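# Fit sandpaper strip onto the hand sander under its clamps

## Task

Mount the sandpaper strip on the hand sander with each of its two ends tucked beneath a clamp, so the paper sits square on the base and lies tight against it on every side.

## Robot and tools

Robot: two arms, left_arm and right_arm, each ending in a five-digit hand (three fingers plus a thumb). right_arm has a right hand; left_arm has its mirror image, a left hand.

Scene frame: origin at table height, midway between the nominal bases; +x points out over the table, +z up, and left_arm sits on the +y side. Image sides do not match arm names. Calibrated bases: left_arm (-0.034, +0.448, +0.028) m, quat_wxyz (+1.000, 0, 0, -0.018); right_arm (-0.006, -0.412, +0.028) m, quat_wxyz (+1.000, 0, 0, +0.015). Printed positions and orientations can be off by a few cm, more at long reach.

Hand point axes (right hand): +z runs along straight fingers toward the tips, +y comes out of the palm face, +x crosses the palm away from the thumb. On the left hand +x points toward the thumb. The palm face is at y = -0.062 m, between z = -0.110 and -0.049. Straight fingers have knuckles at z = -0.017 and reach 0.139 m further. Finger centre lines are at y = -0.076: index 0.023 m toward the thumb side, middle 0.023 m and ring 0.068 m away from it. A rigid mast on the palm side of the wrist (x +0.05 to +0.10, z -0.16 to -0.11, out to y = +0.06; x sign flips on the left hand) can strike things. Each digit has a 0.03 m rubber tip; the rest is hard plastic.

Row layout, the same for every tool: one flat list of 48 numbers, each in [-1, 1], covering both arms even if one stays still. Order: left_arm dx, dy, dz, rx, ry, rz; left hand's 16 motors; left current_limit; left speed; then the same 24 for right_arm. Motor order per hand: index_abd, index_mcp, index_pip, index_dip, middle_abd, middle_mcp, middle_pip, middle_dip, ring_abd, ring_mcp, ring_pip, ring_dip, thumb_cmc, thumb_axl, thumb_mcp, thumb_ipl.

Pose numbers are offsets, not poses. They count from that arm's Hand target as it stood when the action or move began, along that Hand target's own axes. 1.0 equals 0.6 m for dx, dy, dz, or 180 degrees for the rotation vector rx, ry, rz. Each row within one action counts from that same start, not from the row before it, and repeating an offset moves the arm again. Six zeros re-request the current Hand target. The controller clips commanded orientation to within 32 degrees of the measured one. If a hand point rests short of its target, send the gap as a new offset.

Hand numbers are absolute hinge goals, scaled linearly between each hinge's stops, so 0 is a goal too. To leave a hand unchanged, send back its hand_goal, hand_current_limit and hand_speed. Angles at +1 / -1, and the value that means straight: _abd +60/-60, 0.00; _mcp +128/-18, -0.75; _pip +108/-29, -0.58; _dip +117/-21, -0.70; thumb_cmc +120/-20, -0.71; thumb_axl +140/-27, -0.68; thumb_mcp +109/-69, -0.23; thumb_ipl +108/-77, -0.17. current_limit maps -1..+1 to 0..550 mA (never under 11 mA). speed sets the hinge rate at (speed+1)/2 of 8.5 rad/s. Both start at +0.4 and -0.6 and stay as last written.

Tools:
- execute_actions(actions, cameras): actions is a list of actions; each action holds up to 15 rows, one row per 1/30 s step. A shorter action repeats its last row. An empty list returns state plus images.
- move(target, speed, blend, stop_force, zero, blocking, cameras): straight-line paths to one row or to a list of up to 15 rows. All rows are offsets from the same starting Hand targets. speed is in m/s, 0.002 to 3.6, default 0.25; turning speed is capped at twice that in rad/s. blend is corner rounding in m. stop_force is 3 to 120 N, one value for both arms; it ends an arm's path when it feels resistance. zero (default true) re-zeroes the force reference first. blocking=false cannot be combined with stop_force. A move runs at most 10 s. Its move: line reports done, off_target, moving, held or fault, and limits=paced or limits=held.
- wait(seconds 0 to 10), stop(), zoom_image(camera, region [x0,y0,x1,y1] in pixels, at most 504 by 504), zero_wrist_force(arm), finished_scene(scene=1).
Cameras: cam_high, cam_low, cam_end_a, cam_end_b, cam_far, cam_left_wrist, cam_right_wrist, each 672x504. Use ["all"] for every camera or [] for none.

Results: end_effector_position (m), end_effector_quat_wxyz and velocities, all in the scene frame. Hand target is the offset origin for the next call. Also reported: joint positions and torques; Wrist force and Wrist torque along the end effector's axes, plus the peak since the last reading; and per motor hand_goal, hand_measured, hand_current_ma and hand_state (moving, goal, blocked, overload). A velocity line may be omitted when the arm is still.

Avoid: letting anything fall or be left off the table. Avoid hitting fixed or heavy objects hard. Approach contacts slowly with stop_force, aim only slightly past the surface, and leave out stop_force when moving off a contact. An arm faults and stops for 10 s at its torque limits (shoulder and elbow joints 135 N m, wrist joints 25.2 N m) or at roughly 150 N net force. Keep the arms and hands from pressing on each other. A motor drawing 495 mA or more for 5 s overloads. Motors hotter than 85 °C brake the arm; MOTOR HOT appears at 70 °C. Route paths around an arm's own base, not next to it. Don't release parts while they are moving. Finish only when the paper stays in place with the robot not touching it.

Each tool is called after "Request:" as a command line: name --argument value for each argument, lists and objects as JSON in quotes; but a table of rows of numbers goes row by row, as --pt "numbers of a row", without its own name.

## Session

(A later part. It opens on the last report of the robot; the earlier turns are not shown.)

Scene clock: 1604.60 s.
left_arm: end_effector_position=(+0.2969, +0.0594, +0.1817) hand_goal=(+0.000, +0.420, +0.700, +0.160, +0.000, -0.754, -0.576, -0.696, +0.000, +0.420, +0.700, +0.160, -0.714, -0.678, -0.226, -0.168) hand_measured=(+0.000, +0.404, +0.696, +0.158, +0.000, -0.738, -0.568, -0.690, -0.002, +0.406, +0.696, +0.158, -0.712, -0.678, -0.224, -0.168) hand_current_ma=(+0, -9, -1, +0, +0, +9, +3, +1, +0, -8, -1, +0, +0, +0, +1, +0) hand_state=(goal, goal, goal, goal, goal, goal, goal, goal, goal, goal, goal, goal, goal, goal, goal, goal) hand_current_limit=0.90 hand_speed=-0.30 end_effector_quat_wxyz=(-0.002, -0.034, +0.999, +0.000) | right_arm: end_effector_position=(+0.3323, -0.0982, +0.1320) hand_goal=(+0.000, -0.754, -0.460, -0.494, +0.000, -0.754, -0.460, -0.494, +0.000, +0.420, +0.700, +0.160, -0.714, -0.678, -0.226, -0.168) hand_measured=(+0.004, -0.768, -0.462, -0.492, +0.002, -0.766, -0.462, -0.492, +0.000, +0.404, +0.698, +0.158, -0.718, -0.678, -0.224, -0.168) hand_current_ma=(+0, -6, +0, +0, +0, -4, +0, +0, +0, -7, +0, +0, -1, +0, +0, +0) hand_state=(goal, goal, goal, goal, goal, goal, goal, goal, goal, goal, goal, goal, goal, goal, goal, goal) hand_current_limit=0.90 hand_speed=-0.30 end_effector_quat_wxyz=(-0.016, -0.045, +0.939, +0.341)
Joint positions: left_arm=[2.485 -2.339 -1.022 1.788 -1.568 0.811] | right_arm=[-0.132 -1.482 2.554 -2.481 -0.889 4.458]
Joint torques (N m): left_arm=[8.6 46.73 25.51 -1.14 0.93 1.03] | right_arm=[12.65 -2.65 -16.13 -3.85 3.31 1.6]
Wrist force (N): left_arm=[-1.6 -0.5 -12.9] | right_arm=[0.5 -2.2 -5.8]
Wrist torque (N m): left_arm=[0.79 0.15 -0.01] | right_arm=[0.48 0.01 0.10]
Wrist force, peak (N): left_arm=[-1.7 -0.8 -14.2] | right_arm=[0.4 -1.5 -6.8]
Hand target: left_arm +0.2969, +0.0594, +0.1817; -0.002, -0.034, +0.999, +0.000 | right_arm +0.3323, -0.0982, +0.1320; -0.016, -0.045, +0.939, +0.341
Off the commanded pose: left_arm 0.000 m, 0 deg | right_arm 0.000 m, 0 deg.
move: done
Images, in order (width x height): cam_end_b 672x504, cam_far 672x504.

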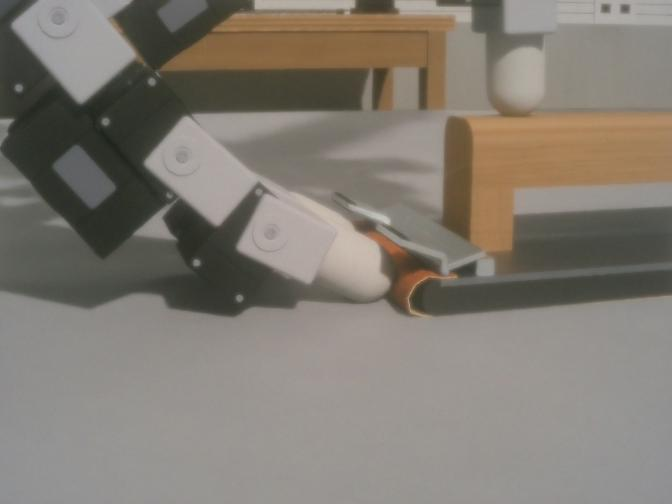

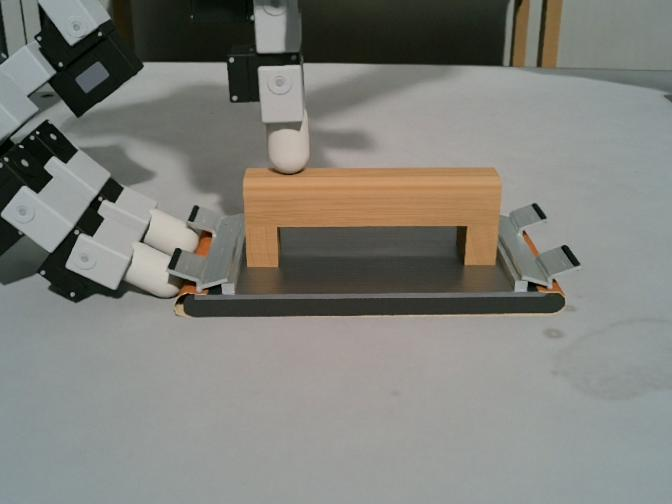

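Request:
move --pt "0 0 0 0 0 0 0 0.42 0.7 0.16 0 -0.754 -0.576 -0.696 0 0.42 0.7 0.16 -0.714 -0.678 -0.226 -0.168 0.9 -0.3 -0.0002 0.00833 -0.00607 0 0 0 0 -0.754 -0.46 -0.493 0 -0.754 -0.46 -0.493 0 0.42 0.7 0.16 -0.714 -0.678 -0.226 -0.168 0.9 -0.3" --pt "0 0 0 0 0 0 0 0.42 0.7 0.16 0 -0.754 -0.576 -0.696 0 0.42 0.7 0.16 -0.714 -0.678 -0.226 -0.168 0.9 -0.3 -0.0007 0.01965 -0.0118 0 0 0 0 -0.754 -0.46 -0.493 0 -0.754 -0.46 -0.493 0 0.42 0.7 0.16 -0.714 -0.678 -0.226 -0.168 0.9 -0.3" --pt "0 0 0 0 0 0 0 0.42 0.7 0.16 0 -0.754 -0.576 -0.696 0 0.42 0.7 0.16 -0.714 -0.678 -0.226 -0.168 0.9 -0.3 -0.0014 0.03178 -0.01465 0 0 0 0 -0.754 -0.46 -0.493 0 -0.754 -0.46 -0.493 0 0.42 0.7 0.16 -0.714 -0.678 -0.226 -0.168 0.9 -0.3" --pt "0 0 0 0 0 0 0 0.42 0.7 0.16 0 -0.754 -0.576 -0.696 0 0.42 0.7 0.16 -0.714 -0.678 -0.226 -0.168 0.9 -0.3 -0.0024 0.04532 -0.01528 0 0 0 0 -0.754 -0.46 -0.493 0 -0.754 -0.46 -0.493 0 0.42 0.7 0.16 -0.714 -0.678 -0.226 -0.168 0.9 -0.3" --pt "0 0 0 0 0 0 0 0.42 0.7 0.16 0 -0.754 -0.576 -0.696 0 0.42 0.7 0.16 -0.714 -0.678 -0.226 -0.168 0.9 -0.3 -0.0029 0.05235 -0.01592 0 0 0 0 -0.754 -0.46 -0.493 0 -0.754 -0.46 -0.493 0 0.42 0.7 0.16 -0.714 -0.678 -0.226 -0.168 0.9 -0.3" --speed 0.012 --stop_force 20 --cameras '["cam_far", "cam_end_b"]'

Request:
zoom_image --camera "cam_far" --region '[80, 160, 280, 330]'

Request:
zoom_image --camera "cam_end_b" --region '[280, 130, 520, 350]'

Scene clock: 1624.07 s.
left_arm: end_effector_position=(+0.2969, +0.0594, +0.1817) hand_goal=(+0.000, +0.420, +0.700, +0.160, +0.000, -0.754, -0.576, -0.696, +0.000, +0.420, +0.700, +0.160, -0.714, -0.678, -0.226, -0.168) hand_measured=(+0.000, +0.404, +0.696, +0.158, +0.002, -0.722, -0.556, -0.682, -0.002, +0.406, +0.696, +0.158, -0.712, -0.678, -0.224, -0.168) hand_current_ma=(+0, -9, -1, +0, +0, +33, +13, +6, +0, -8, -1, +0, +0, +0, +1, +0) hand_state=(goal, goal, goal, goal, goal, blocked, blocked, goal, goal, goal, goal, goal, goal, goal, goal, goal) hand_current_limit=0.90 hand_speed=-0.30 end_effector_quat_wxyz=(-0.002, -0.034, +0.999, +0.000) | right_arm: end_effector_position=(+0.3323, -0.0802, +0.1595) hand_goal=(+0.000, -0.754, -0.460, -0.494, +0.000, -0.754, -0.460, -0.494, +0.000, +0.420, +0.700, +0.160, -0.714, -0.678, -0.226, -0.168) hand_measured=(+0.008, -0.864, -0.524, -0.528, +0.006, -0.864, -0.520, -0.526, +0.000, +0.404, +0.698, +0.158, -0.718, -0.678, -0.224, -0.168) hand_current_ma=(+2, -246, -85, -29, +1, -248, -75, -25, +0, -7, +0, +0, -1, +0, +0, +0) hand_state=(goal, blocked, blocked, blocked, goal, blocked, blocked, blocked, goal, goal, goal, goal, goal, goal, goal, goal) hand_current_limit=0.90 hand_speed=-0.30 end_effector_quat_wxyz=(-0.016, -0.045, +0.939, +0.341)
Joint positions: left_arm=[2.485 -2.339 -1.022 1.788 -1.568 0.811] | right_arm=[-0.077 -1.551 2.519 -2.421 -0.881 4.528]
Joint torques (N m): left_arm=[8.09 45.7 25.84 -1.31 1.05 1.39] | right_arm=[12.12 -25.76 -21.5 -1.66 4.79 1.61]
Wrist force (N): left_arm=[-2.0 0.3 -9.1] | right_arm=[0.0 -6.4 -0.4]
Wrist torque (N m): left_arm=[0.32 0.24 -0.07] | right_arm=[0.56 0.06 0.03]
Wrist force, peak (N): left_arm=[-1.8 -0.3 -14.9] | right_arm=[0.4 -9.9 3.1]
Hand target: left_arm +0.2969, +0.0594, +0.1817; -0.002, -0.034, +0.999, +0.000 | right_arm +0.3323, -0.0802, +0.1595; -0.016, -0.045, +0.939, +0.341
Off the commanded pose: left_arm 0.000 m, 0 deg | right_arm 0.000 m, 0 deg.
move: done
Images, in order (width x height): cam_end_b 672x504, cam_far 672x504.

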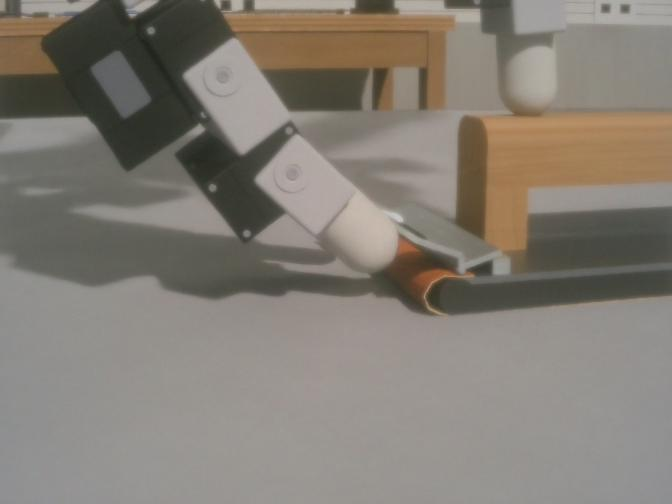

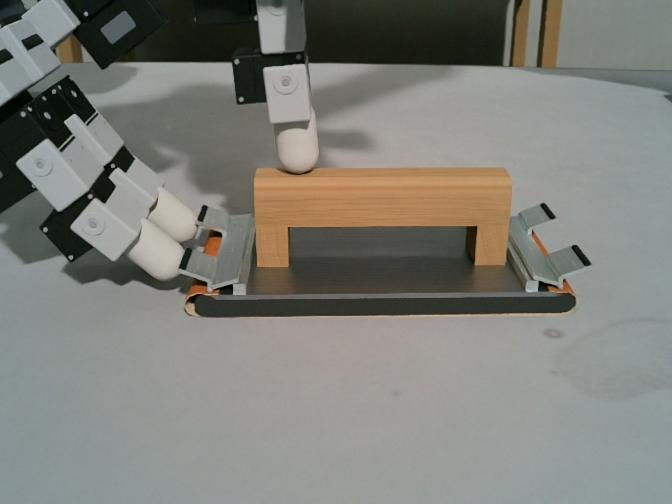

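Scaled by 2.520 from the camera's 672x504 image, which has a finer 960x720 frame.

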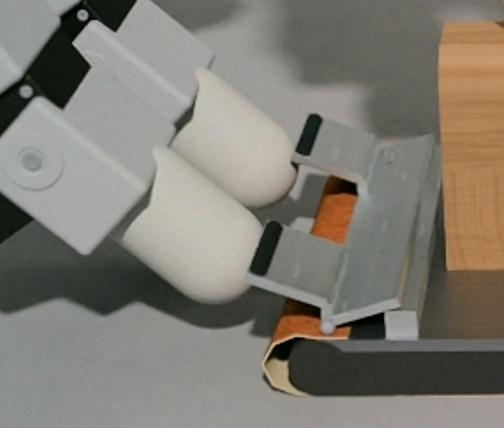

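Scaled by 2.100 from the camera's 672x504 image, which has a finer 960x720 frame.

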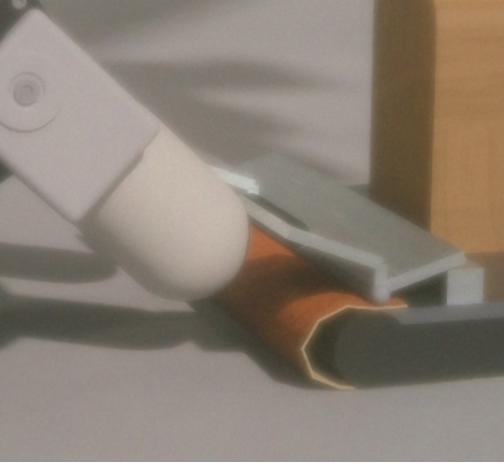

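Request:
move --pt "0 0 -0.025 0 0 0 0 0.42 0.7 0.16 0 -0.754 -0.576 -0.696 0 0.42 0.7 0.16 -0.714 -0.678 -0.226 -0.168 0.9 -0.3 0.00479 -0.0467 -0.02177 0 0 0 0 -0.754 -0.46 -0.493 0 -0.754 -0.46 -0.493 0 0.42 0.7 0.16 -0.714 -0.678 -0.226 -0.168 0.9 -0.3" --pt "0.0008 0.01175 -0.025 0 0 0 0 0.42 0.7 0.16 0 -0.754 -0.576 -0.696 0 0.42 0.7 0.16 -0.714 -0.678 -0.226 -0.168 0.9 -0.3 0.0111 -0.12107 -0.12442 -0.1389 0 0 0 -0.754 -0.576 -0.696 0 -0.754 -0.576 -0.696 0 0.42 0.7 0.16 -0.714 -0.678 -0.226 -0.168 1.0 -0.3" --pt "0.0008 0.01175 -0.025 0 0 0 0 0.42 0.7 0.16 0 -0.754 -0.576 -0.696 0 0.42 0.7 0.16 -0.714 -0.678 -0.226 -0.168 0.9 -0.3 0.00792 -0.12115 -0.07272 -0.1389 0 0 0 -0.754 -0.576 -0.696 0 -0.754 -0.576 -0.696 0 0.42 0.7 0.16 -0.714 -0.678 -0.226 -0.168 1.0 -0.3" --speed '[0.05, 0.15, 0.1]' --blend '[0.005, 0, 0]' --cameras '["cam_far", "cam_end_b", "cam_high", "cam_end_a"]'

Request:
zoom_image --camera "cam_far" --region '[60, 150, 280, 330]'

Request:
zoom_image --camera "cam_high" --region '[280, 150, 400, 225]'

Request:
zoom_image --camera "cam_end_b" --region '[300, 130, 540, 330]'

Scene clock: 1672.53 s.
left_arm: end_effector_position=(+0.2960, +0.0664, +0.1967) hand_goal=(+0.000, +0.420, +0.700, +0.160, +0.000, -0.754, -0.576, -0.696, +0.000, +0.420, +0.700, +0.160, -0.714, -0.678, -0.226, -0.168) hand_measured=(+0.000, +0.404, +0.696, +0.158, +0.002, -0.750, -0.572, -0.692, -0.002, +0.406, +0.696, +0.158, -0.712, -0.678, -0.224, -0.168) hand_current_ma=(+0, -9, -1, +0, +0, +1, +1, +1, +0, -8, -1, +0, +0, +0, +1, +0) hand_state=(goal, goal, goal, goal, goal, goal, goal, goal, goal, goal, goal, goal, goal, goal, goal, goal) hand_current_limit=0.90 hand_speed=-0.30 end_effector_quat_wxyz=(-0.002, -0.034, +0.999, +0.000) | right_arm: end_effector_position=(+0.3356, -0.1640, +0.1462) hand_goal=(+0.000, -0.754, -0.576, -0.696, +0.000, -0.754, -0.576, -0.696, +0.000, +0.420, +0.700, +0.160, -0.714, -0.678, -0.226, -0.168) hand_measured=(+0.004, -0.770, -0.576, -0.694, +0.002, -0.768, -0.576, -0.694, +0.000, +0.410, +0.700, +0.158, -0.720, -0.678, -0.224, -0.168) hand_current_ma=(+0, -7, +0, +0, +0, -7, +0, +0, +0, -3, +0, +0, -1, +0, +0, +0) hand_state=(goal, goal, goal, goal, goal, goal, goal, goal, goal, goal, goal, goal, goal, goal, goal, goal) hand_current_limit=1.00 hand_speed=-0.30 end_effector_quat_wxyz=(-0.025, -0.041, +0.842, +0.537)
Joint positions: left_arm=[2.494 -2.313 -1.027 1.768 -1.568 0.819] | right_arm=[-0.423 -1.325 2.528 -1.986 -0.643 3.814]
Joint torques (N m): left_arm=[11.61 62.84 3.61 -0.78 -1.08 1.88] | right_arm=[11.46 -5.84 0.64 -2.69 2.82 1.78]
Wrist force (N): left_arm=[-1.6 -0.8 -4.1] | right_arm=[-0.3 -0.9 -0.7]
Wrist torque (N m): left_arm=[0.15 0.34 -0.10] | right_arm=[-0.10 0.05 0.02]
Wrist force, peak (N): left_arm=[-1.7 0.5 -9.8] | right_arm=[0.2 -7.4 0.5]
Hand target: left_arm +0.2960, +0.0664, +0.1967; -0.002, -0.034, +0.999, +0.000 | right_arm +0.3356, -0.1640, +0.1462; -0.025, -0.041, +0.842, +0.537
Off the commanded pose: left_arm 0.000 m, 0 deg | right_arm 0.000 m, 0 deg.
move: done
Images, in order (width x height): cam_high 672x504, cam_end_a 672x504, cam_end_b 672x504, cam_far 672x504.

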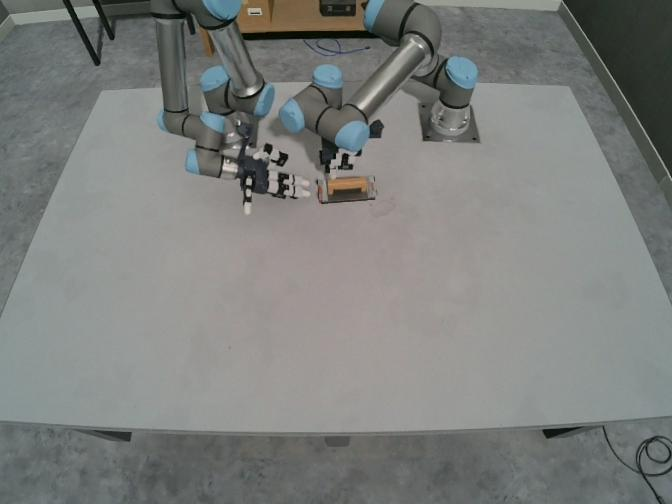

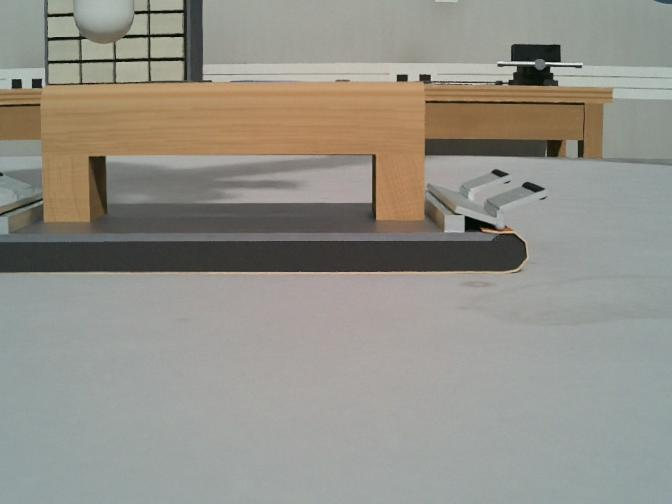

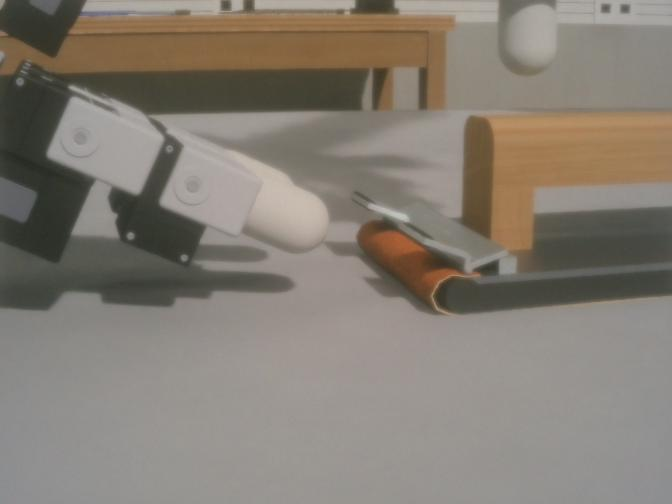

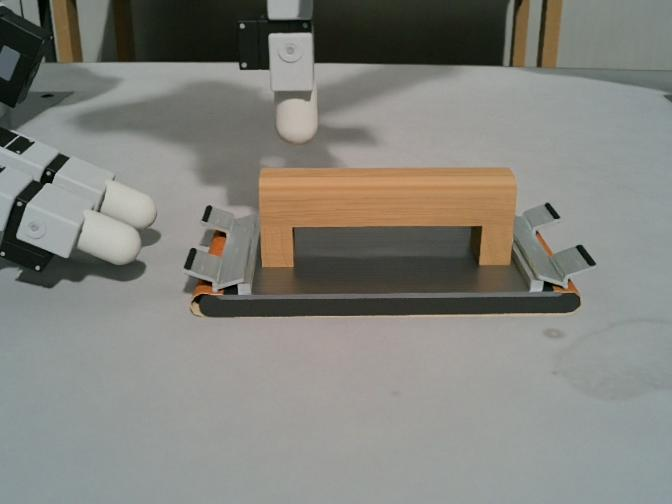

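Scaled by 2.291 from the camera's 672x504 image, which has a finer 960x720 frame.

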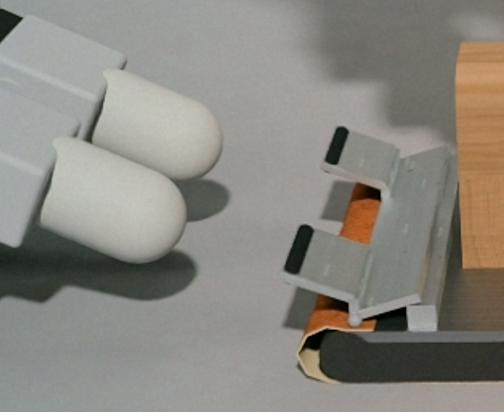

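Scaled by 4.200 from the camera's 672x504 image, which has a finer 960x720 frame.

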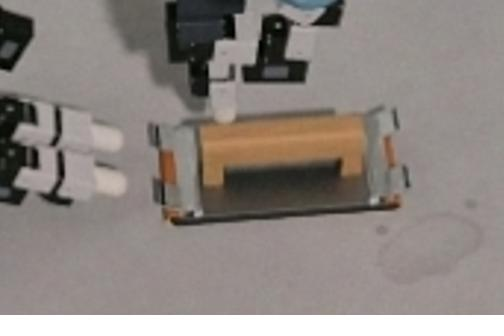

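Scaled by 2.100 from the camera's 672x504 image, which has a finer 960x720 frame.

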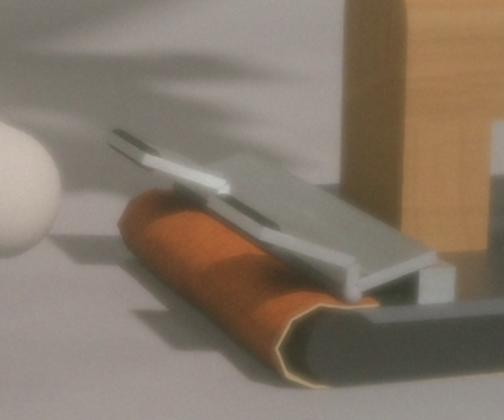

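Request:
execute_actions --actions '[]'

Scene clock: 1685.13 s.
left_arm: end_effector_position=(+0.2960, +0.0664, +0.1967) hand_goal=(+0.000, +0.420, +0.700, +0.160, +0.000, -0.754, -0.576, -0.696, +0.000, +0.420, +0.700, +0.160, -0.714, -0.678, -0.226, -0.168) hand_measured=(+0.000, +0.404, +0.696, +0.158, +0.002, -0.750, -0.572, -0.692, -0.002, +0.406, +0.696, +0.158, -0.712, -0.678, -0.224, -0.168) hand_current_ma=(+0, -9, -1, +0, +0, +1, +1, +1, +0, -8, -1, +0, +0, +0, +1, +0) hand_state=(goal, goal, goal, goal, goal, goal, goal, goal, goal, goal, goal, goal, goal, goal, goal, goal) hand_current_limit=0.90 hand_speed=-0.30 end_effector_quat_wxyz=(-0.002, -0.034, +0.999, +0.000) | right_arm: end_effector_position=(+0.3356, -0.1640, +0.1462) hand_goal=(+0.000, -0.754, -0.576, -0.696, +0.000, -0.754, -0.576, -0.696, +0.000, +0.420, +0.700, +0.160, -0.714, -0.678, -0.226, -0.168) hand_measured=(+0.004, -0.770, -0.576, -0.694, +0.002, -0.768, -0.576, -0.694, +0.000, +0.410, +0.700, +0.158, -0.720, -0.678, -0.224, -0.168) hand_current_ma=(+0, -7, +0, +0, +0, -7, +0, +0, +0, -3, +0, +0, -1, +0, +0, +0) hand_state=(goal, goal, goal, goal, goal, goal, goal, goal, goal, goal, goal, goal, goal, goal, goal, goal) hand_current_limit=1.00 hand_speed=-0.30 end_effector_quat_wxyz=(-0.025, -0.041, +0.842, +0.537)
Joint positions: left_arm=[2.494 -2.313 -1.027 1.768 -1.568 0.819] | right_arm=[-0.423 -1.325 2.528 -1.986 -0.642 3.814]
Joint velocities: within noise
Joint torques (N m): left_arm=[11.5 63.73 5.46 -0.97 -0.74 1.84] | right_arm=[9.98 -7.19 0.68 -2.81 2.5 1.58]
Motor temperatures (°C): left_arm=[30 30 29 35 35 39] | right_arm=[27 32 30 37 33 37]
Wrist force (N): left_arm=[-1.8 -0.8 -4.2] | right_arm=[0.0 -0.7 -0.6]
Wrist torque (N m): left_arm=[0.16 0.36 -0.12] | right_arm=[-0.08 0.01 0.06]
Wrist force, peak (N): left_arm=[-1.7 -0.8 -4.6] | right_arm=[-0.3 -0.9 -1.0]
Hand target: left_arm +0.2960, +0.0664, +0.1967; -0.002, -0.034, +0.999, +0.000 | right_arm +0.3356, -0.1640, +0.1462; -0.025, -0.041, +0.842, +0.537
Off the commanded pose: left_arm 0.000 m, 0 deg | right_arm 0.000 m, 0 deg.

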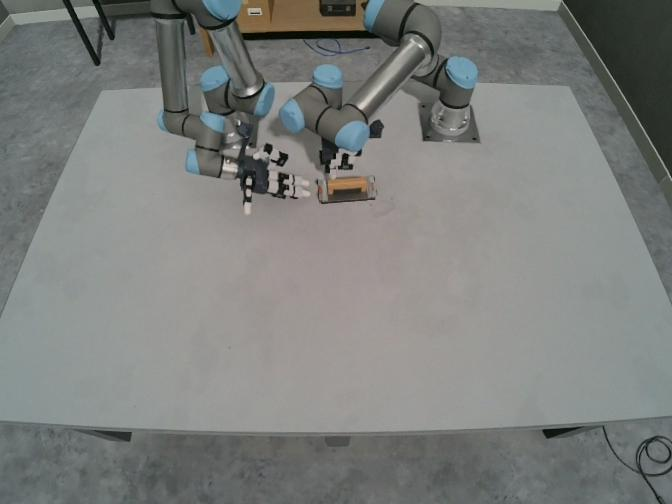

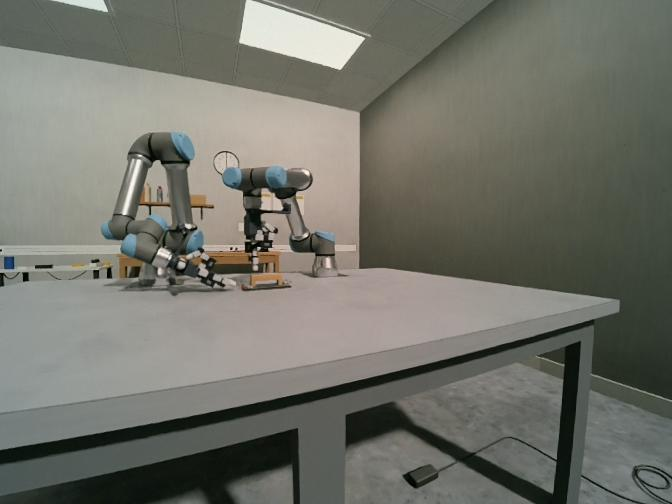

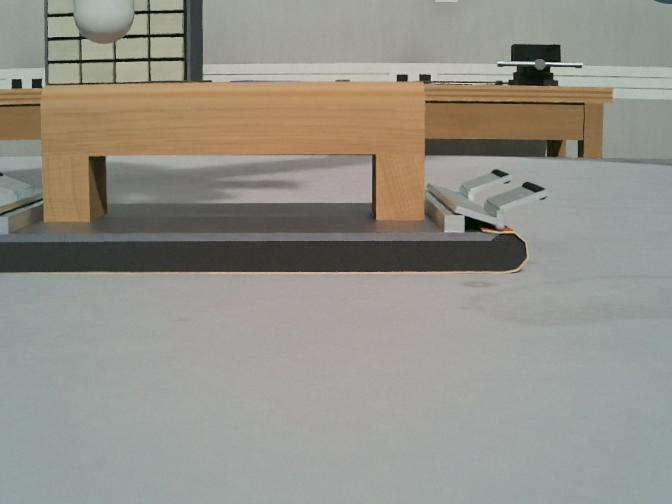

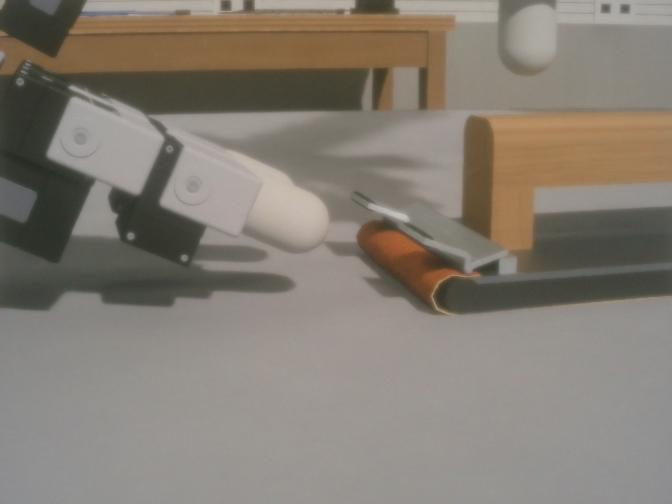

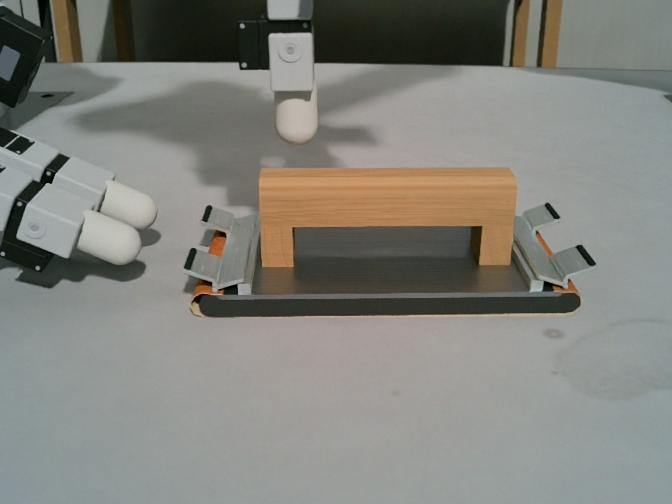

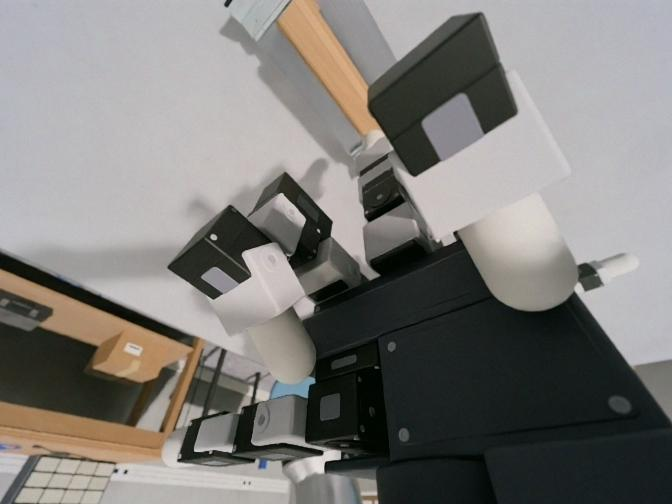

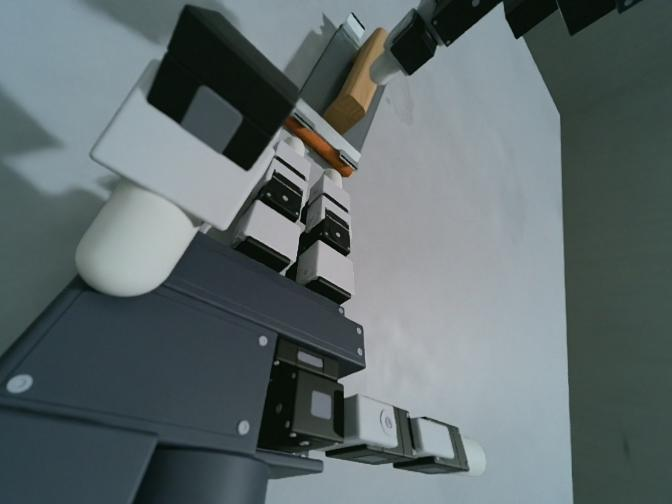

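Request:
zoom_image --camera "cam_end_b" --region '[330, 170, 530, 330]'

Request:
zoom_image --camera "cam_far" --region '[170, 190, 290, 330]'

Request:
zoom_image --camera "cam_end_a" --region '[400, 150, 580, 290]'

Scaled by 2.520 from the camera's 672x504 image, which has a finer 960x720 frame.

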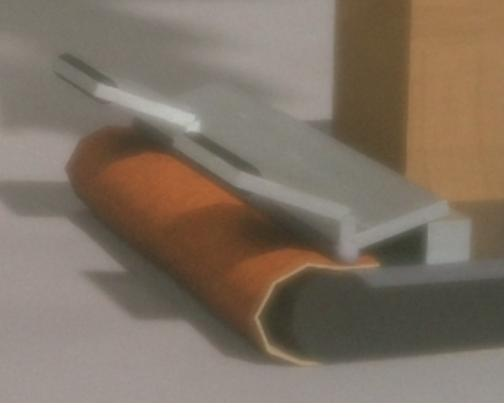

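Scaled by 3.600 from the camera's 672x504 image, which has a finer 960x720 frame.

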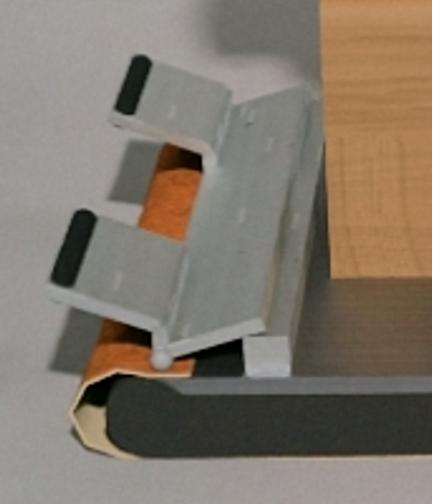

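Scaled by 2.800 from the camera's 672x504 image, which has a finer 960x720 frame.

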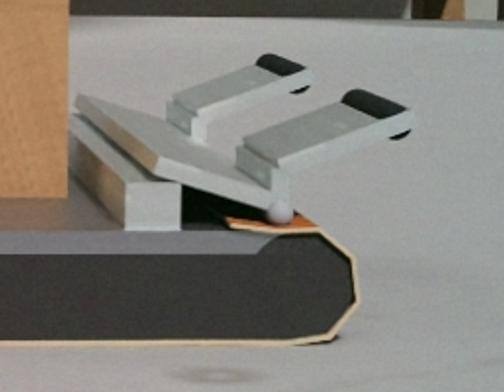

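Request:
move --pt "0.0007 -0.01 0 0 0 0 0 0.42 0.7 0.16 0 -0.754 -0.576 -0.696 0 0.42 0.7 0.16 -0.714 -0.678 -0.226 -0.168 0.9 -0.3 0 0 0 0 0 0 0 -0.754 -0.576 -0.696 0 -0.754 -0.576 -0.696 0 0.42 0.7 0.16 -0.714 -0.678 -0.226 -0.168 1.0 -0.3" --pt "0.0007 -0.01 0.05 0 0 0 0 0.42 0.7 0.16 0 -0.754 -0.576 -0.696 0 0.42 0.7 0.16 -0.714 -0.678 -0.226 -0.168 0.9 -0.3 0 0 0 0 0 0 0 -0.754 -0.576 -0.696 0 -0.754 -0.576 -0.696 0 0.42 0.7 0.16 -0.714 -0.678 -0.226 -0.168 1.0 -0.3" --speed '[0.04, 0.015]' --stop_force 20 --cameras '["cam_far"]'

Scene clock: 1710.63 s.
left_arm: end_effector_position=(+0.2959, +0.0604, +0.1812) hand_goal=(+0.000, +0.420, +0.700, +0.160, +0.000, -0.754, -0.576, -0.696, +0.000, +0.420, +0.700, +0.160, -0.714, -0.678, -0.226, -0.168) hand_measured=(+0.000, +0.404, +0.696, +0.158, +0.002, -0.750, -0.574, -0.692, -0.002, +0.406, +0.696, +0.158, -0.712, -0.678, -0.224, -0.168) hand_current_ma=(+0, -9, -1, +0, +0, +1, +0, +1, +0, -8, -1, +0, +0, +0, +1, +0) hand_state=(goal, goal, goal, goal, goal, goal, goal, goal, goal, goal, goal, goal, goal, goal, goal, goal) hand_current_limit=0.90 hand_speed=-0.30 end_effector_quat_wxyz=(-0.002, -0.034, +0.999, +0.000) | right_arm: end_effector_position=(+0.3356, -0.1640, +0.1462) hand_goal=(+0.000, -0.754, -0.576, -0.696, +0.000, -0.754, -0.576, -0.696, +0.000, +0.420, +0.700, +0.160, -0.714, -0.678, -0.226, -0.168) hand_measured=(+0.004, -0.770, -0.576, -0.694, +0.002, -0.768, -0.576, -0.694, +0.000, +0.410, +0.700, +0.158, -0.720, -0.678, -0.224, -0.168) hand_current_ma=(+0, -7, +0, +0, +0, -7, +0, +0, +0, -3, +0, +0, -1, +0, +0, +0) hand_state=(goal, goal, goal, goal, goal, goal, goal, goal, goal, goal, goal, goal, goal, goal, goal, goal) hand_current_limit=1.00 hand_speed=-0.30 end_effector_quat_wxyz=(-0.025, -0.041, +0.842, +0.537)
Joint positions: left_arm=[2.486 -2.335 -1.029 1.792 -1.568 0.811] | right_arm=[-0.423 -1.325 2.528 -1.986 -0.642 3.814]
Joint torques (N m): left_arm=[-7.93 53.21 22.99 -1.83 1.36 -1] | right_arm=[10.82 -7.27 -0.45 -2.77 2.48 1.65]
Wrist force (N): left_arm=[-1.7 -1.0 -26.0] | right_arm=[-0.1 -1.0 -0.7]
Wrist torque (N m): left_arm=[1.79 -0.12 0.00] | right_arm=[-0.12 0.03 0.04]
Wrist force, peak (N): left_arm=[-2.0 -1.7 -34.4] | right_arm=[-0.3 -1.2 -0.7]
Hand target: left_arm +0.2959, +0.0604, +0.1812; -0.002, -0.034, +0.999, +0.000 (not the last commanded pose) | right_arm +0.3356, -0.1640, +0.1462; -0.025, -0.041, +0.842, +0.537
Off the commanded pose: left_arm 0.015 m, 0 deg | right_arm 0.000 m, 0 deg.
move: contact (left_arm); path passed 1 of 2 targets
Images, in order (width x height): cam_far 672x504.

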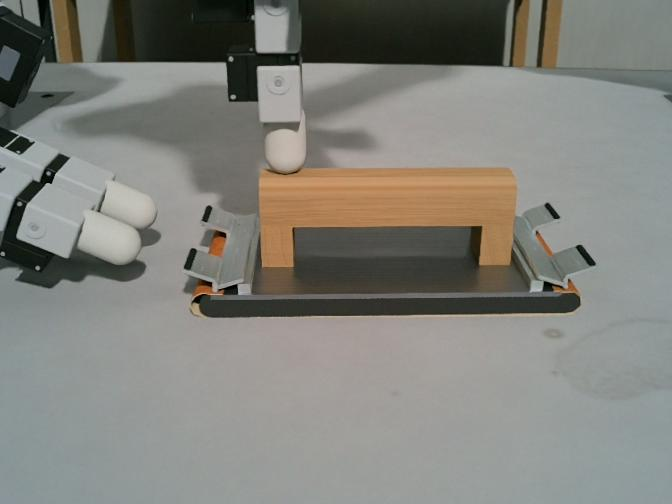

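Request:
move --pt "0 0 0 0 0 0 0 0.42 0.7 0.16 0 -0.754 -0.576 -0.696 0 0.42 0.7 0.16 -0.714 -0.678 -0.226 -0.168 0.9 -0.3 -0.0016 -0.01942 0.02736 0 0 0 0 -0.754 -0.576 -0.696 0 -0.754 -0.576 -0.696 0 0.42 0.7 0.16 -0.714 -0.678 -0.226 -0.168 1.0 -0.3" --pt "0 0 0 0 0 0 0 0.42 0.7 0.16 0 -0.754 -0.576 -0.696 0 0.42 0.7 0.16 -0.714 -0.678 -0.226 -0.168 0.9 -0.3 -0.0017 -0.0035 0.06149 0 0 0 0 -0.754 -0.576 -0.696 0 -0.754 -0.576 -0.696 0 0.42 0.7 0.16 -0.714 -0.678 -0.226 -0.168 1.0 -0.3" --speed '[0.03, 0.015]' --stop_force 7 --cameras '["cam_far","cam_end_b"]'

Scene clock: 1721.83 s.
left_arm: end_effector_position=(+0.2959, +0.0604, +0.1812) hand_goal=(+0.000, +0.420, +0.700, +0.160, +0.000, -0.754, -0.576, -0.696, +0.000, +0.420, +0.700, +0.160, -0.714, -0.678, -0.226, -0.168) hand_measured=(+0.000, +0.404, +0.696, +0.158, +0.002, -0.750, -0.574, -0.692, -0.002, +0.406, +0.696, +0.158, -0.712, -0.678, -0.224, -0.168) hand_current_ma=(+0, -9, -1, +0, +0, +1, +0, +1, +0, -8, -1, +0, +0, +0, +1, +0) hand_state=(goal, goal, goal, goal, goal, goal, goal, goal, goal, goal, goal, goal, goal, goal, goal, goal) hand_current_limit=0.90 hand_speed=-0.30 end_effector_quat_wxyz=(-0.002, -0.034, +0.999, +0.000) | right_arm: end_effector_position=(+0.3337, -0.1340, +0.1287) hand_goal=(+0.000, -0.754, -0.576, -0.696, +0.000, -0.754, -0.576, -0.696, +0.000, +0.420, +0.700, +0.160, -0.714, -0.678, -0.226, -0.168) hand_measured=(+0.002, -0.766, -0.576, -0.696, +0.002, -0.766, -0.576, -0.694, +0.000, +0.410, +0.700, +0.158, -0.720, -0.678, -0.224, -0.168) hand_current_ma=(+0, -4, +0, +0, +0, -5, +0, +0, +0, -3, +0, +0, -1, +0, +0, +0) hand_state=(goal, goal, goal, goal, goal, goal, goal, goal, goal, goal, goal, goal, goal, goal, goal, goal) hand_current_limit=1.00 hand_speed=-0.30 end_effector_quat_wxyz=(-0.025, -0.041, +0.842, +0.537)
Joint positions: left_arm=[2.486 -2.335 -1.029 1.792 -1.568 0.811] | right_arm=[-0.335 -1.237 2.553 -2.191 -0.583 3.926]
Joint torques (N m): left_arm=[1.77 52.12 22.75 -1.59 -0.45 0.71] | right_arm=[-7.83 -29.65 -11.98 -0.02 -0.32 -1.91]
Wrist force (N): left_arm=[-1.7 -1.1 -25.3] | right_arm=[0.6 -0.7 -5.0]
Wrist torque (N m): left_arm=[1.76 -0.12 -0.01] | right_arm=[0.27 -0.02 0.22]
Wrist force, peak (N): left_arm=[-1.7 -1.2 -26.2] | right_arm=[0.2 -0.1 -10.8]
Hand target: left_arm +0.2959, +0.0604, +0.1812; -0.002, -0.034, +0.999, +0.000 | right_arm +0.3337, -0.1340, +0.1287; -0.025, -0.041, +0.842, +0.537 (not the last commanded pose)
Off the commanded pose: left_arm 0.000 m, 0 deg | right_arm 0.002 m, 0 deg.
move: contact (right_arm); path passed 1 of 2 targets
Images, in order (width x height): cam_end_b 672x504, cam_far 672x504.

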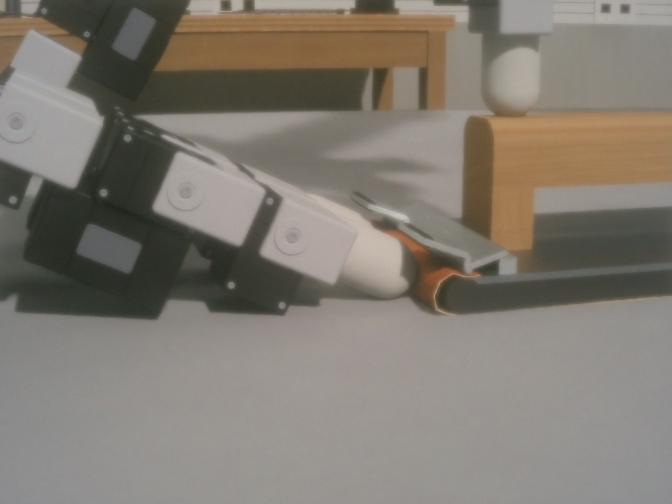

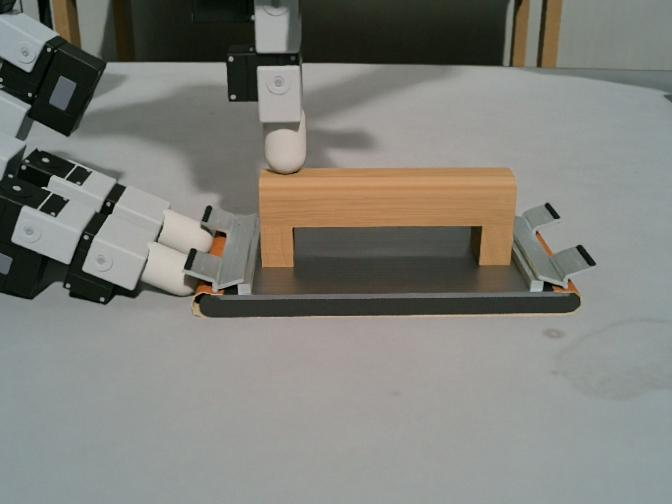

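Request:
move --pt "0 0 0 0 0 0 0 0.42 0.7 0.16 0 -0.754 -0.576 -0.696 0 0.42 0.7 0.16 -0.714 -0.678 -0.226 -0.168 0.9 -0.3 -0.00016 0.00976 -0.00272 0 0 0 0 -0.754 -0.576 -0.696 0 -0.754 -0.576 -0.696 0 0.42 0.7 0.16 -0.714 -0.678 -0.226 -0.168 1.0 -0.3" --pt "0 0 0 0 0 0 0 0.42 0.7 0.16 0 -0.754 -0.576 -0.696 0 0.42 0.7 0.16 -0.714 -0.678 -0.226 -0.168 0.9 -0.3 0 0.02549 -0.00449 0 0 0 0 -0.754 -0.576 -0.696 0 -0.754 -0.576 -0.696 0 0.42 0.7 0.16 -0.714 -0.678 -0.226 -0.168 1.0 -0.3" --speed '[0.01, 0.01]' --stop_force 22 --cameras '["cam_far","cam_end_b"]'

Scene clock: 1735.60 s.
left_arm: end_effector_position=(+0.2959, +0.0604, +0.1812) hand_goal=(+0.000, +0.420, +0.700, +0.160, +0.000, -0.754, -0.576, -0.696, +0.000, +0.420, +0.700, +0.160, -0.714, -0.678, -0.226, -0.168) hand_measured=(+0.000, +0.404, +0.696, +0.158, +0.002, -0.750, -0.574, -0.692, -0.002, +0.406, +0.696, +0.158, -0.712, -0.678, -0.224, -0.168) hand_current_ma=(+0, -9, -1, +0, +0, +1, +0, +1, +0, -8, -1, +0, +0, +0, +1, +0) hand_state=(goal, goal, goal, goal, goal, goal, goal, goal, goal, goal, goal, goal, goal, goal, goal, goal) hand_current_limit=0.90 hand_speed=-0.30 end_effector_quat_wxyz=(-0.002, -0.034, +0.999, +0.000) | right_arm: end_effector_position=(+0.3333, -0.1300, +0.1437) hand_goal=(+0.000, -0.754, -0.576, -0.696, +0.000, -0.754, -0.576, -0.696, +0.000, +0.420, +0.700, +0.160, -0.714, -0.678, -0.226, -0.168) hand_measured=(+0.002, -0.810, -0.606, -0.710, +0.002, -0.810, -0.604, -0.710, +0.000, +0.410, +0.700, +0.158, -0.720, -0.678, -0.224, -0.168) hand_current_ma=(+0, -74, -20, -6, +0, -75, -19, -5, +0, -3, +0, +0, -1, +0, +0, +0) hand_state=(goal, blocked, blocked, goal, goal, blocked, blocked, goal, goal, goal, goal, goal, goal, goal, goal, goal) hand_current_limit=1.00 hand_speed=-0.30 end_effector_quat_wxyz=(-0.025, -0.041, +0.842, +0.537)
Joint positions: left_arm=[2.486 -2.335 -1.029 1.792 -1.568 0.811] | right_arm=[-0.323 -1.295 2.551 -2.146 -0.576 3.943]
Joint torques (N m): left_arm=[8 50.98 23.35 -1.72 -0.5 1.34] | right_arm=[10.68 -30.45 -14.63 -0.11 3.71 1.68]
Wrist force (N): left_arm=[-1.5 -1.3 -26.1] | right_arm=[0.1 -4.9 -0.3]
Wrist torque (N m): left_arm=[1.77 -0.16 0.01] | right_arm=[0.29 -0.04 0.09]
Wrist force, peak (N): left_arm=[-1.8 -1.0 -26.3] | right_arm=[0.4 -6.0 0.2]
Hand target: left_arm +0.2959, +0.0604, +0.1812; -0.002, -0.034, +0.999, +0.000 | right_arm +0.3333, -0.1300, +0.1437; -0.025, -0.041, +0.842, +0.537
Off the commanded pose: left_arm 0.000 m, 0 deg | right_arm 0.000 m, 0 deg.
move: done
Images, in order (width x height): cam_end_b 672x504, cam_far 672x504.

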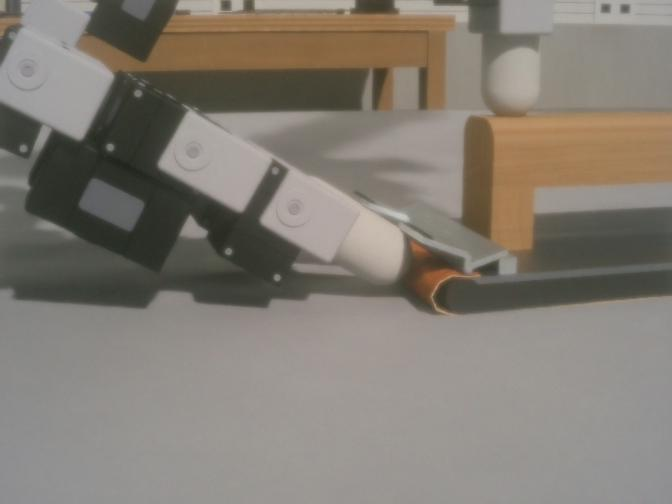

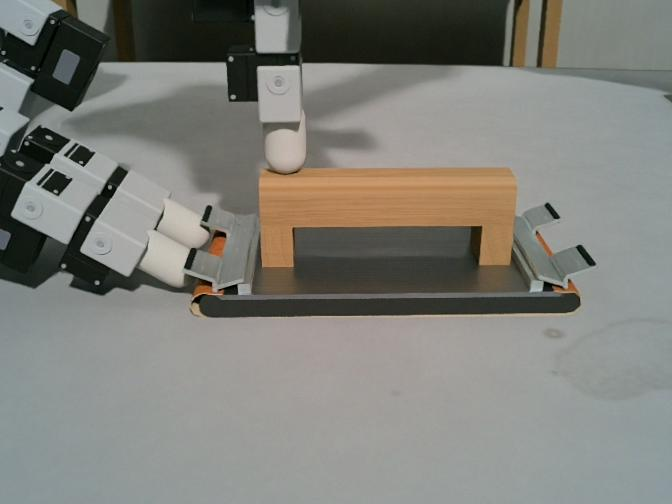

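Request:
execute_actions --actions '[[[0,0,0,0,0,0, 0,0.42,0.7,0.16, 0,-0.754,-0.576,-0.696, 0,0.42,0.7,0.16, -0.714,-0.678,-0.226,-0.168, 0.9,-0.3, 0,0,0,0,0,0, 0,-0.68,-0.55,-0.68, 0,-0.68,-0.55,-0.68, 0,0.42,0.7,0.16, -0.714,-0.678,-0.226,-0.168, 1.0,-0.93]]]' --cameras '["cam_end_b"]'

Request:
execute_actions --actions '[[[0,0,0,0,0,0, 0,0.42,0.7,0.16, 0,-0.754,-0.576,-0.696, 0,0.42,0.7,0.16, -0.714,-0.678,-0.226,-0.168, 0.9,-0.3, 0,0,0,0,0,0, 0,-0.62,-0.52,-0.66, 0,-0.62,-0.52,-0.66, 0,0.42,0.7,0.16, -0.714,-0.678,-0.226,-0.168, 1.0,-0.93]]]' --cameras '["cam_end_b","cam_far"]'

Scene clock: 1744.23 s.
left_arm: end_effector_position=(+0.2959, +0.0604, +0.1812) hand_goal=(+0.000, +0.420, +0.700, +0.160, +0.000, -0.754, -0.576, -0.696, +0.000, +0.420, +0.700, +0.160, -0.714, -0.678, -0.226, -0.168) hand_measured=(+0.000, +0.404, +0.696, +0.158, +0.002, -0.750, -0.574, -0.692, -0.002, +0.406, +0.696, +0.158, -0.712, -0.678, -0.224, -0.168) hand_current_ma=(+0, -9, -1, +0, +0, +1, +0, +1, +0, -8, -1, +0, +0, +0, +1, +0) hand_state=(goal, goal, goal, goal, goal, goal, goal, goal, goal, goal, goal, goal, goal, goal, goal, goal) hand_current_limit=0.90 hand_speed=-0.30 end_effector_quat_wxyz=(-0.002, -0.034, +0.999, +0.000) | right_arm: end_effector_position=(+0.3333, -0.1300, +0.1437) hand_goal=(+0.000, -0.680, -0.550, -0.680, +0.000, -0.680, -0.550, -0.680, +0.000, +0.420, +0.700, +0.160, -0.714, -0.678, -0.226, -0.168) hand_measured=(+0.002, -0.810, -0.606, -0.710, +0.002, -0.810, -0.604, -0.710, +0.000, +0.410, +0.700, +0.158, -0.720, -0.678, -0.224, -0.168) hand_current_ma=(+0, -328, -64, -22, +0, -331, -61, -21, +0, -3, +0, +0, -1, +0, +0, +0) hand_state=(goal, blocked, blocked, blocked, goal, blocked, blocked, blocked, goal, goal, goal, goal, goal, goal, goal, goal) hand_current_limit=1.00 hand_speed=-0.93 end_effector_quat_wxyz=(-0.025, -0.041, +0.842, +0.537)
Joint positions: left_arm=[2.486 -2.335 -1.029 1.792 -1.568 0.811] | right_arm=[-0.323 -1.295 2.551 -2.146 -0.576 3.943]
Joint torques (N m): left_arm=[8.57 49.1 21.87 -1.72 -0.86 1.32] | right_arm=[11 -30.02 -13.63 0.05 3.61 1.42]
Wrist force (N): left_arm=[-1.5 -1.3 -26.4] | right_arm=[0.6 -5.3 -0.7]
Wrist torque (N m): left_arm=[1.78 -0.16 0.02] | right_arm=[0.36 -0.10 0.13]
Wrist force, peak (N): left_arm=[-1.6 -1.4 -26.5] | right_arm=[0.5 -6.2 0.0]
Hand target: left_arm +0.2959, +0.0604, +0.1812; -0.002, -0.034, +0.999, +0.000 | right_arm +0.3333, -0.1300, +0.1437; -0.025, -0.041, +0.842, +0.537
Off the commanded pose: left_arm 0.000 m, 0 deg | right_arm 0.000 m, 0 deg.
Images, in order (width x height): cam_end_b 672x504.

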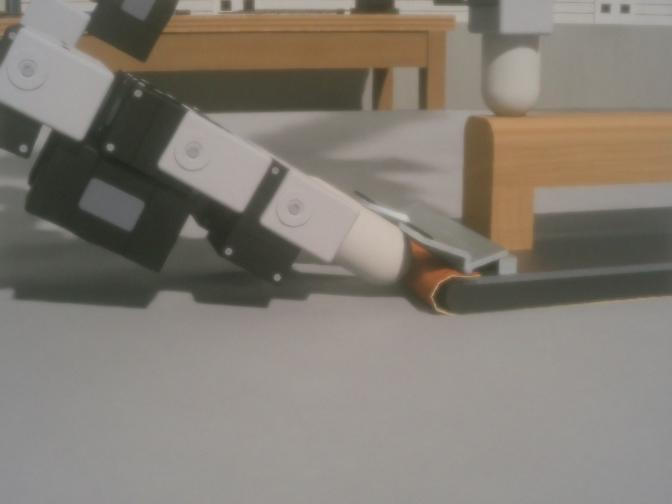

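Scene clock: 1744.93 s.
left_arm: end_effector_position=(+0.2959, +0.0604, +0.1812) hand_goal=(+0.000, +0.420, +0.700, +0.160, +0.000, -0.754, -0.576, -0.696, +0.000, +0.420, +0.700, +0.160, -0.714, -0.678, -0.226, -0.168) hand_measured=(+0.000, +0.404, +0.696, +0.158, +0.002, -0.750, -0.574, -0.692, -0.002, +0.406, +0.696, +0.158, -0.712, -0.678, -0.224, -0.168) hand_current_ma=(+0, -9, -1, +0, +0, +1, +0, +1, +0, -8, -1, +0, +0, +0, +1, +0) hand_state=(goal, goal, goal, goal, goal, goal, goal, goal, goal, goal, goal, goal, goal, goal, goal, goal) hand_current_limit=0.90 hand_speed=-0.30 end_effector_quat_wxyz=(-0.002, -0.034, +0.999, +0.000) | right_arm: end_effector_position=(+0.3333, -0.1300, +0.1437) hand_goal=(+0.000, -0.620, -0.520, -0.660, +0.000, -0.620, -0.520, -0.660, +0.000, +0.420, +0.700, +0.160, -0.714, -0.678, -0.226, -0.168) hand_measured=(+0.002, -0.808, -0.606, -0.706, +0.002, -0.808, -0.604, -0.704, +0.000, +0.410, +0.700, +0.158, -0.720, -0.678, -0.224, -0.168) hand_current_ma=(+0, -550, -139, -48, +0, -550, -134, -45, +0, -3, +0, +0, -1, +0, +0, +0) hand_state=(goal, blocked, blocked, blocked, goal, blocked, blocked, blocked, goal, goal, goal, goal, goal, goal, goal, goal) hand_current_limit=1.00 hand_speed=-0.93 end_effector_quat_wxyz=(-0.025, -0.041, +0.842, +0.537)
Joint positions: left_arm=[2.486 -2.335 -1.029 1.792 -1.568 0.811] | right_arm=[-0.323 -1.295 2.551 -2.146 -0.576 3.943]
Joint torques (N m): left_arm=[8.98 48.86 22.98 -1.86 -0.57 1.08] | right_arm=[10.7 -30.5 -13.7 -0.03 3.68 1.49]
Wrist force (N): left_arm=[-1.8 -1.0 -26.3] | right_arm=[0.2 -6.9 -0.4]
Wrist torque (N m): left_arm=[1.80 -0.12 -0.02] | right_arm=[0.53 -0.05 0.11]
Wrist force, peak (N): left_arm=[-1.5 -1.3 -26.7] | right_arm=[0.4 -8.2 0.2]
Hand target: left_arm +0.2959, +0.0604, +0.1812; -0.002, -0.034, +0.999, +0.000 | right_arm +0.3333, -0.1300, +0.1437; -0.025, -0.041, +0.842, +0.537
Off the commanded pose: left_arm 0.000 m, 0 deg | right_arm 0.000 m, 0 deg.
Images, in order (width x height): cam_end_b 672x504, cam_far 672x504.

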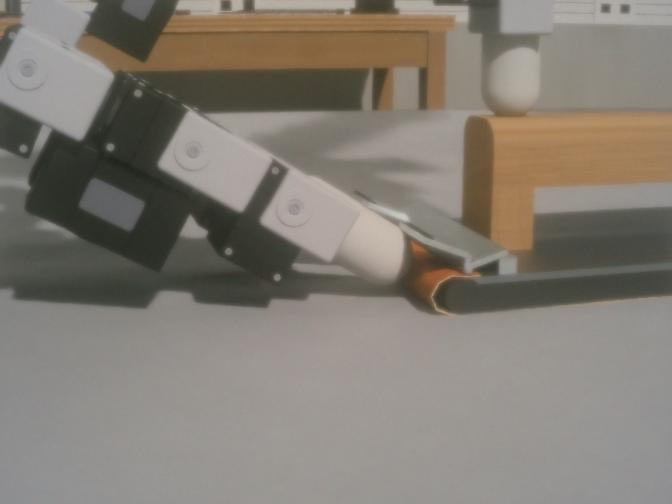

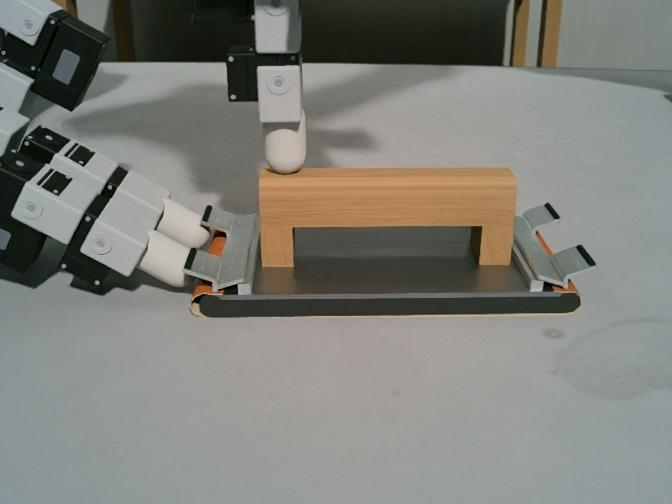

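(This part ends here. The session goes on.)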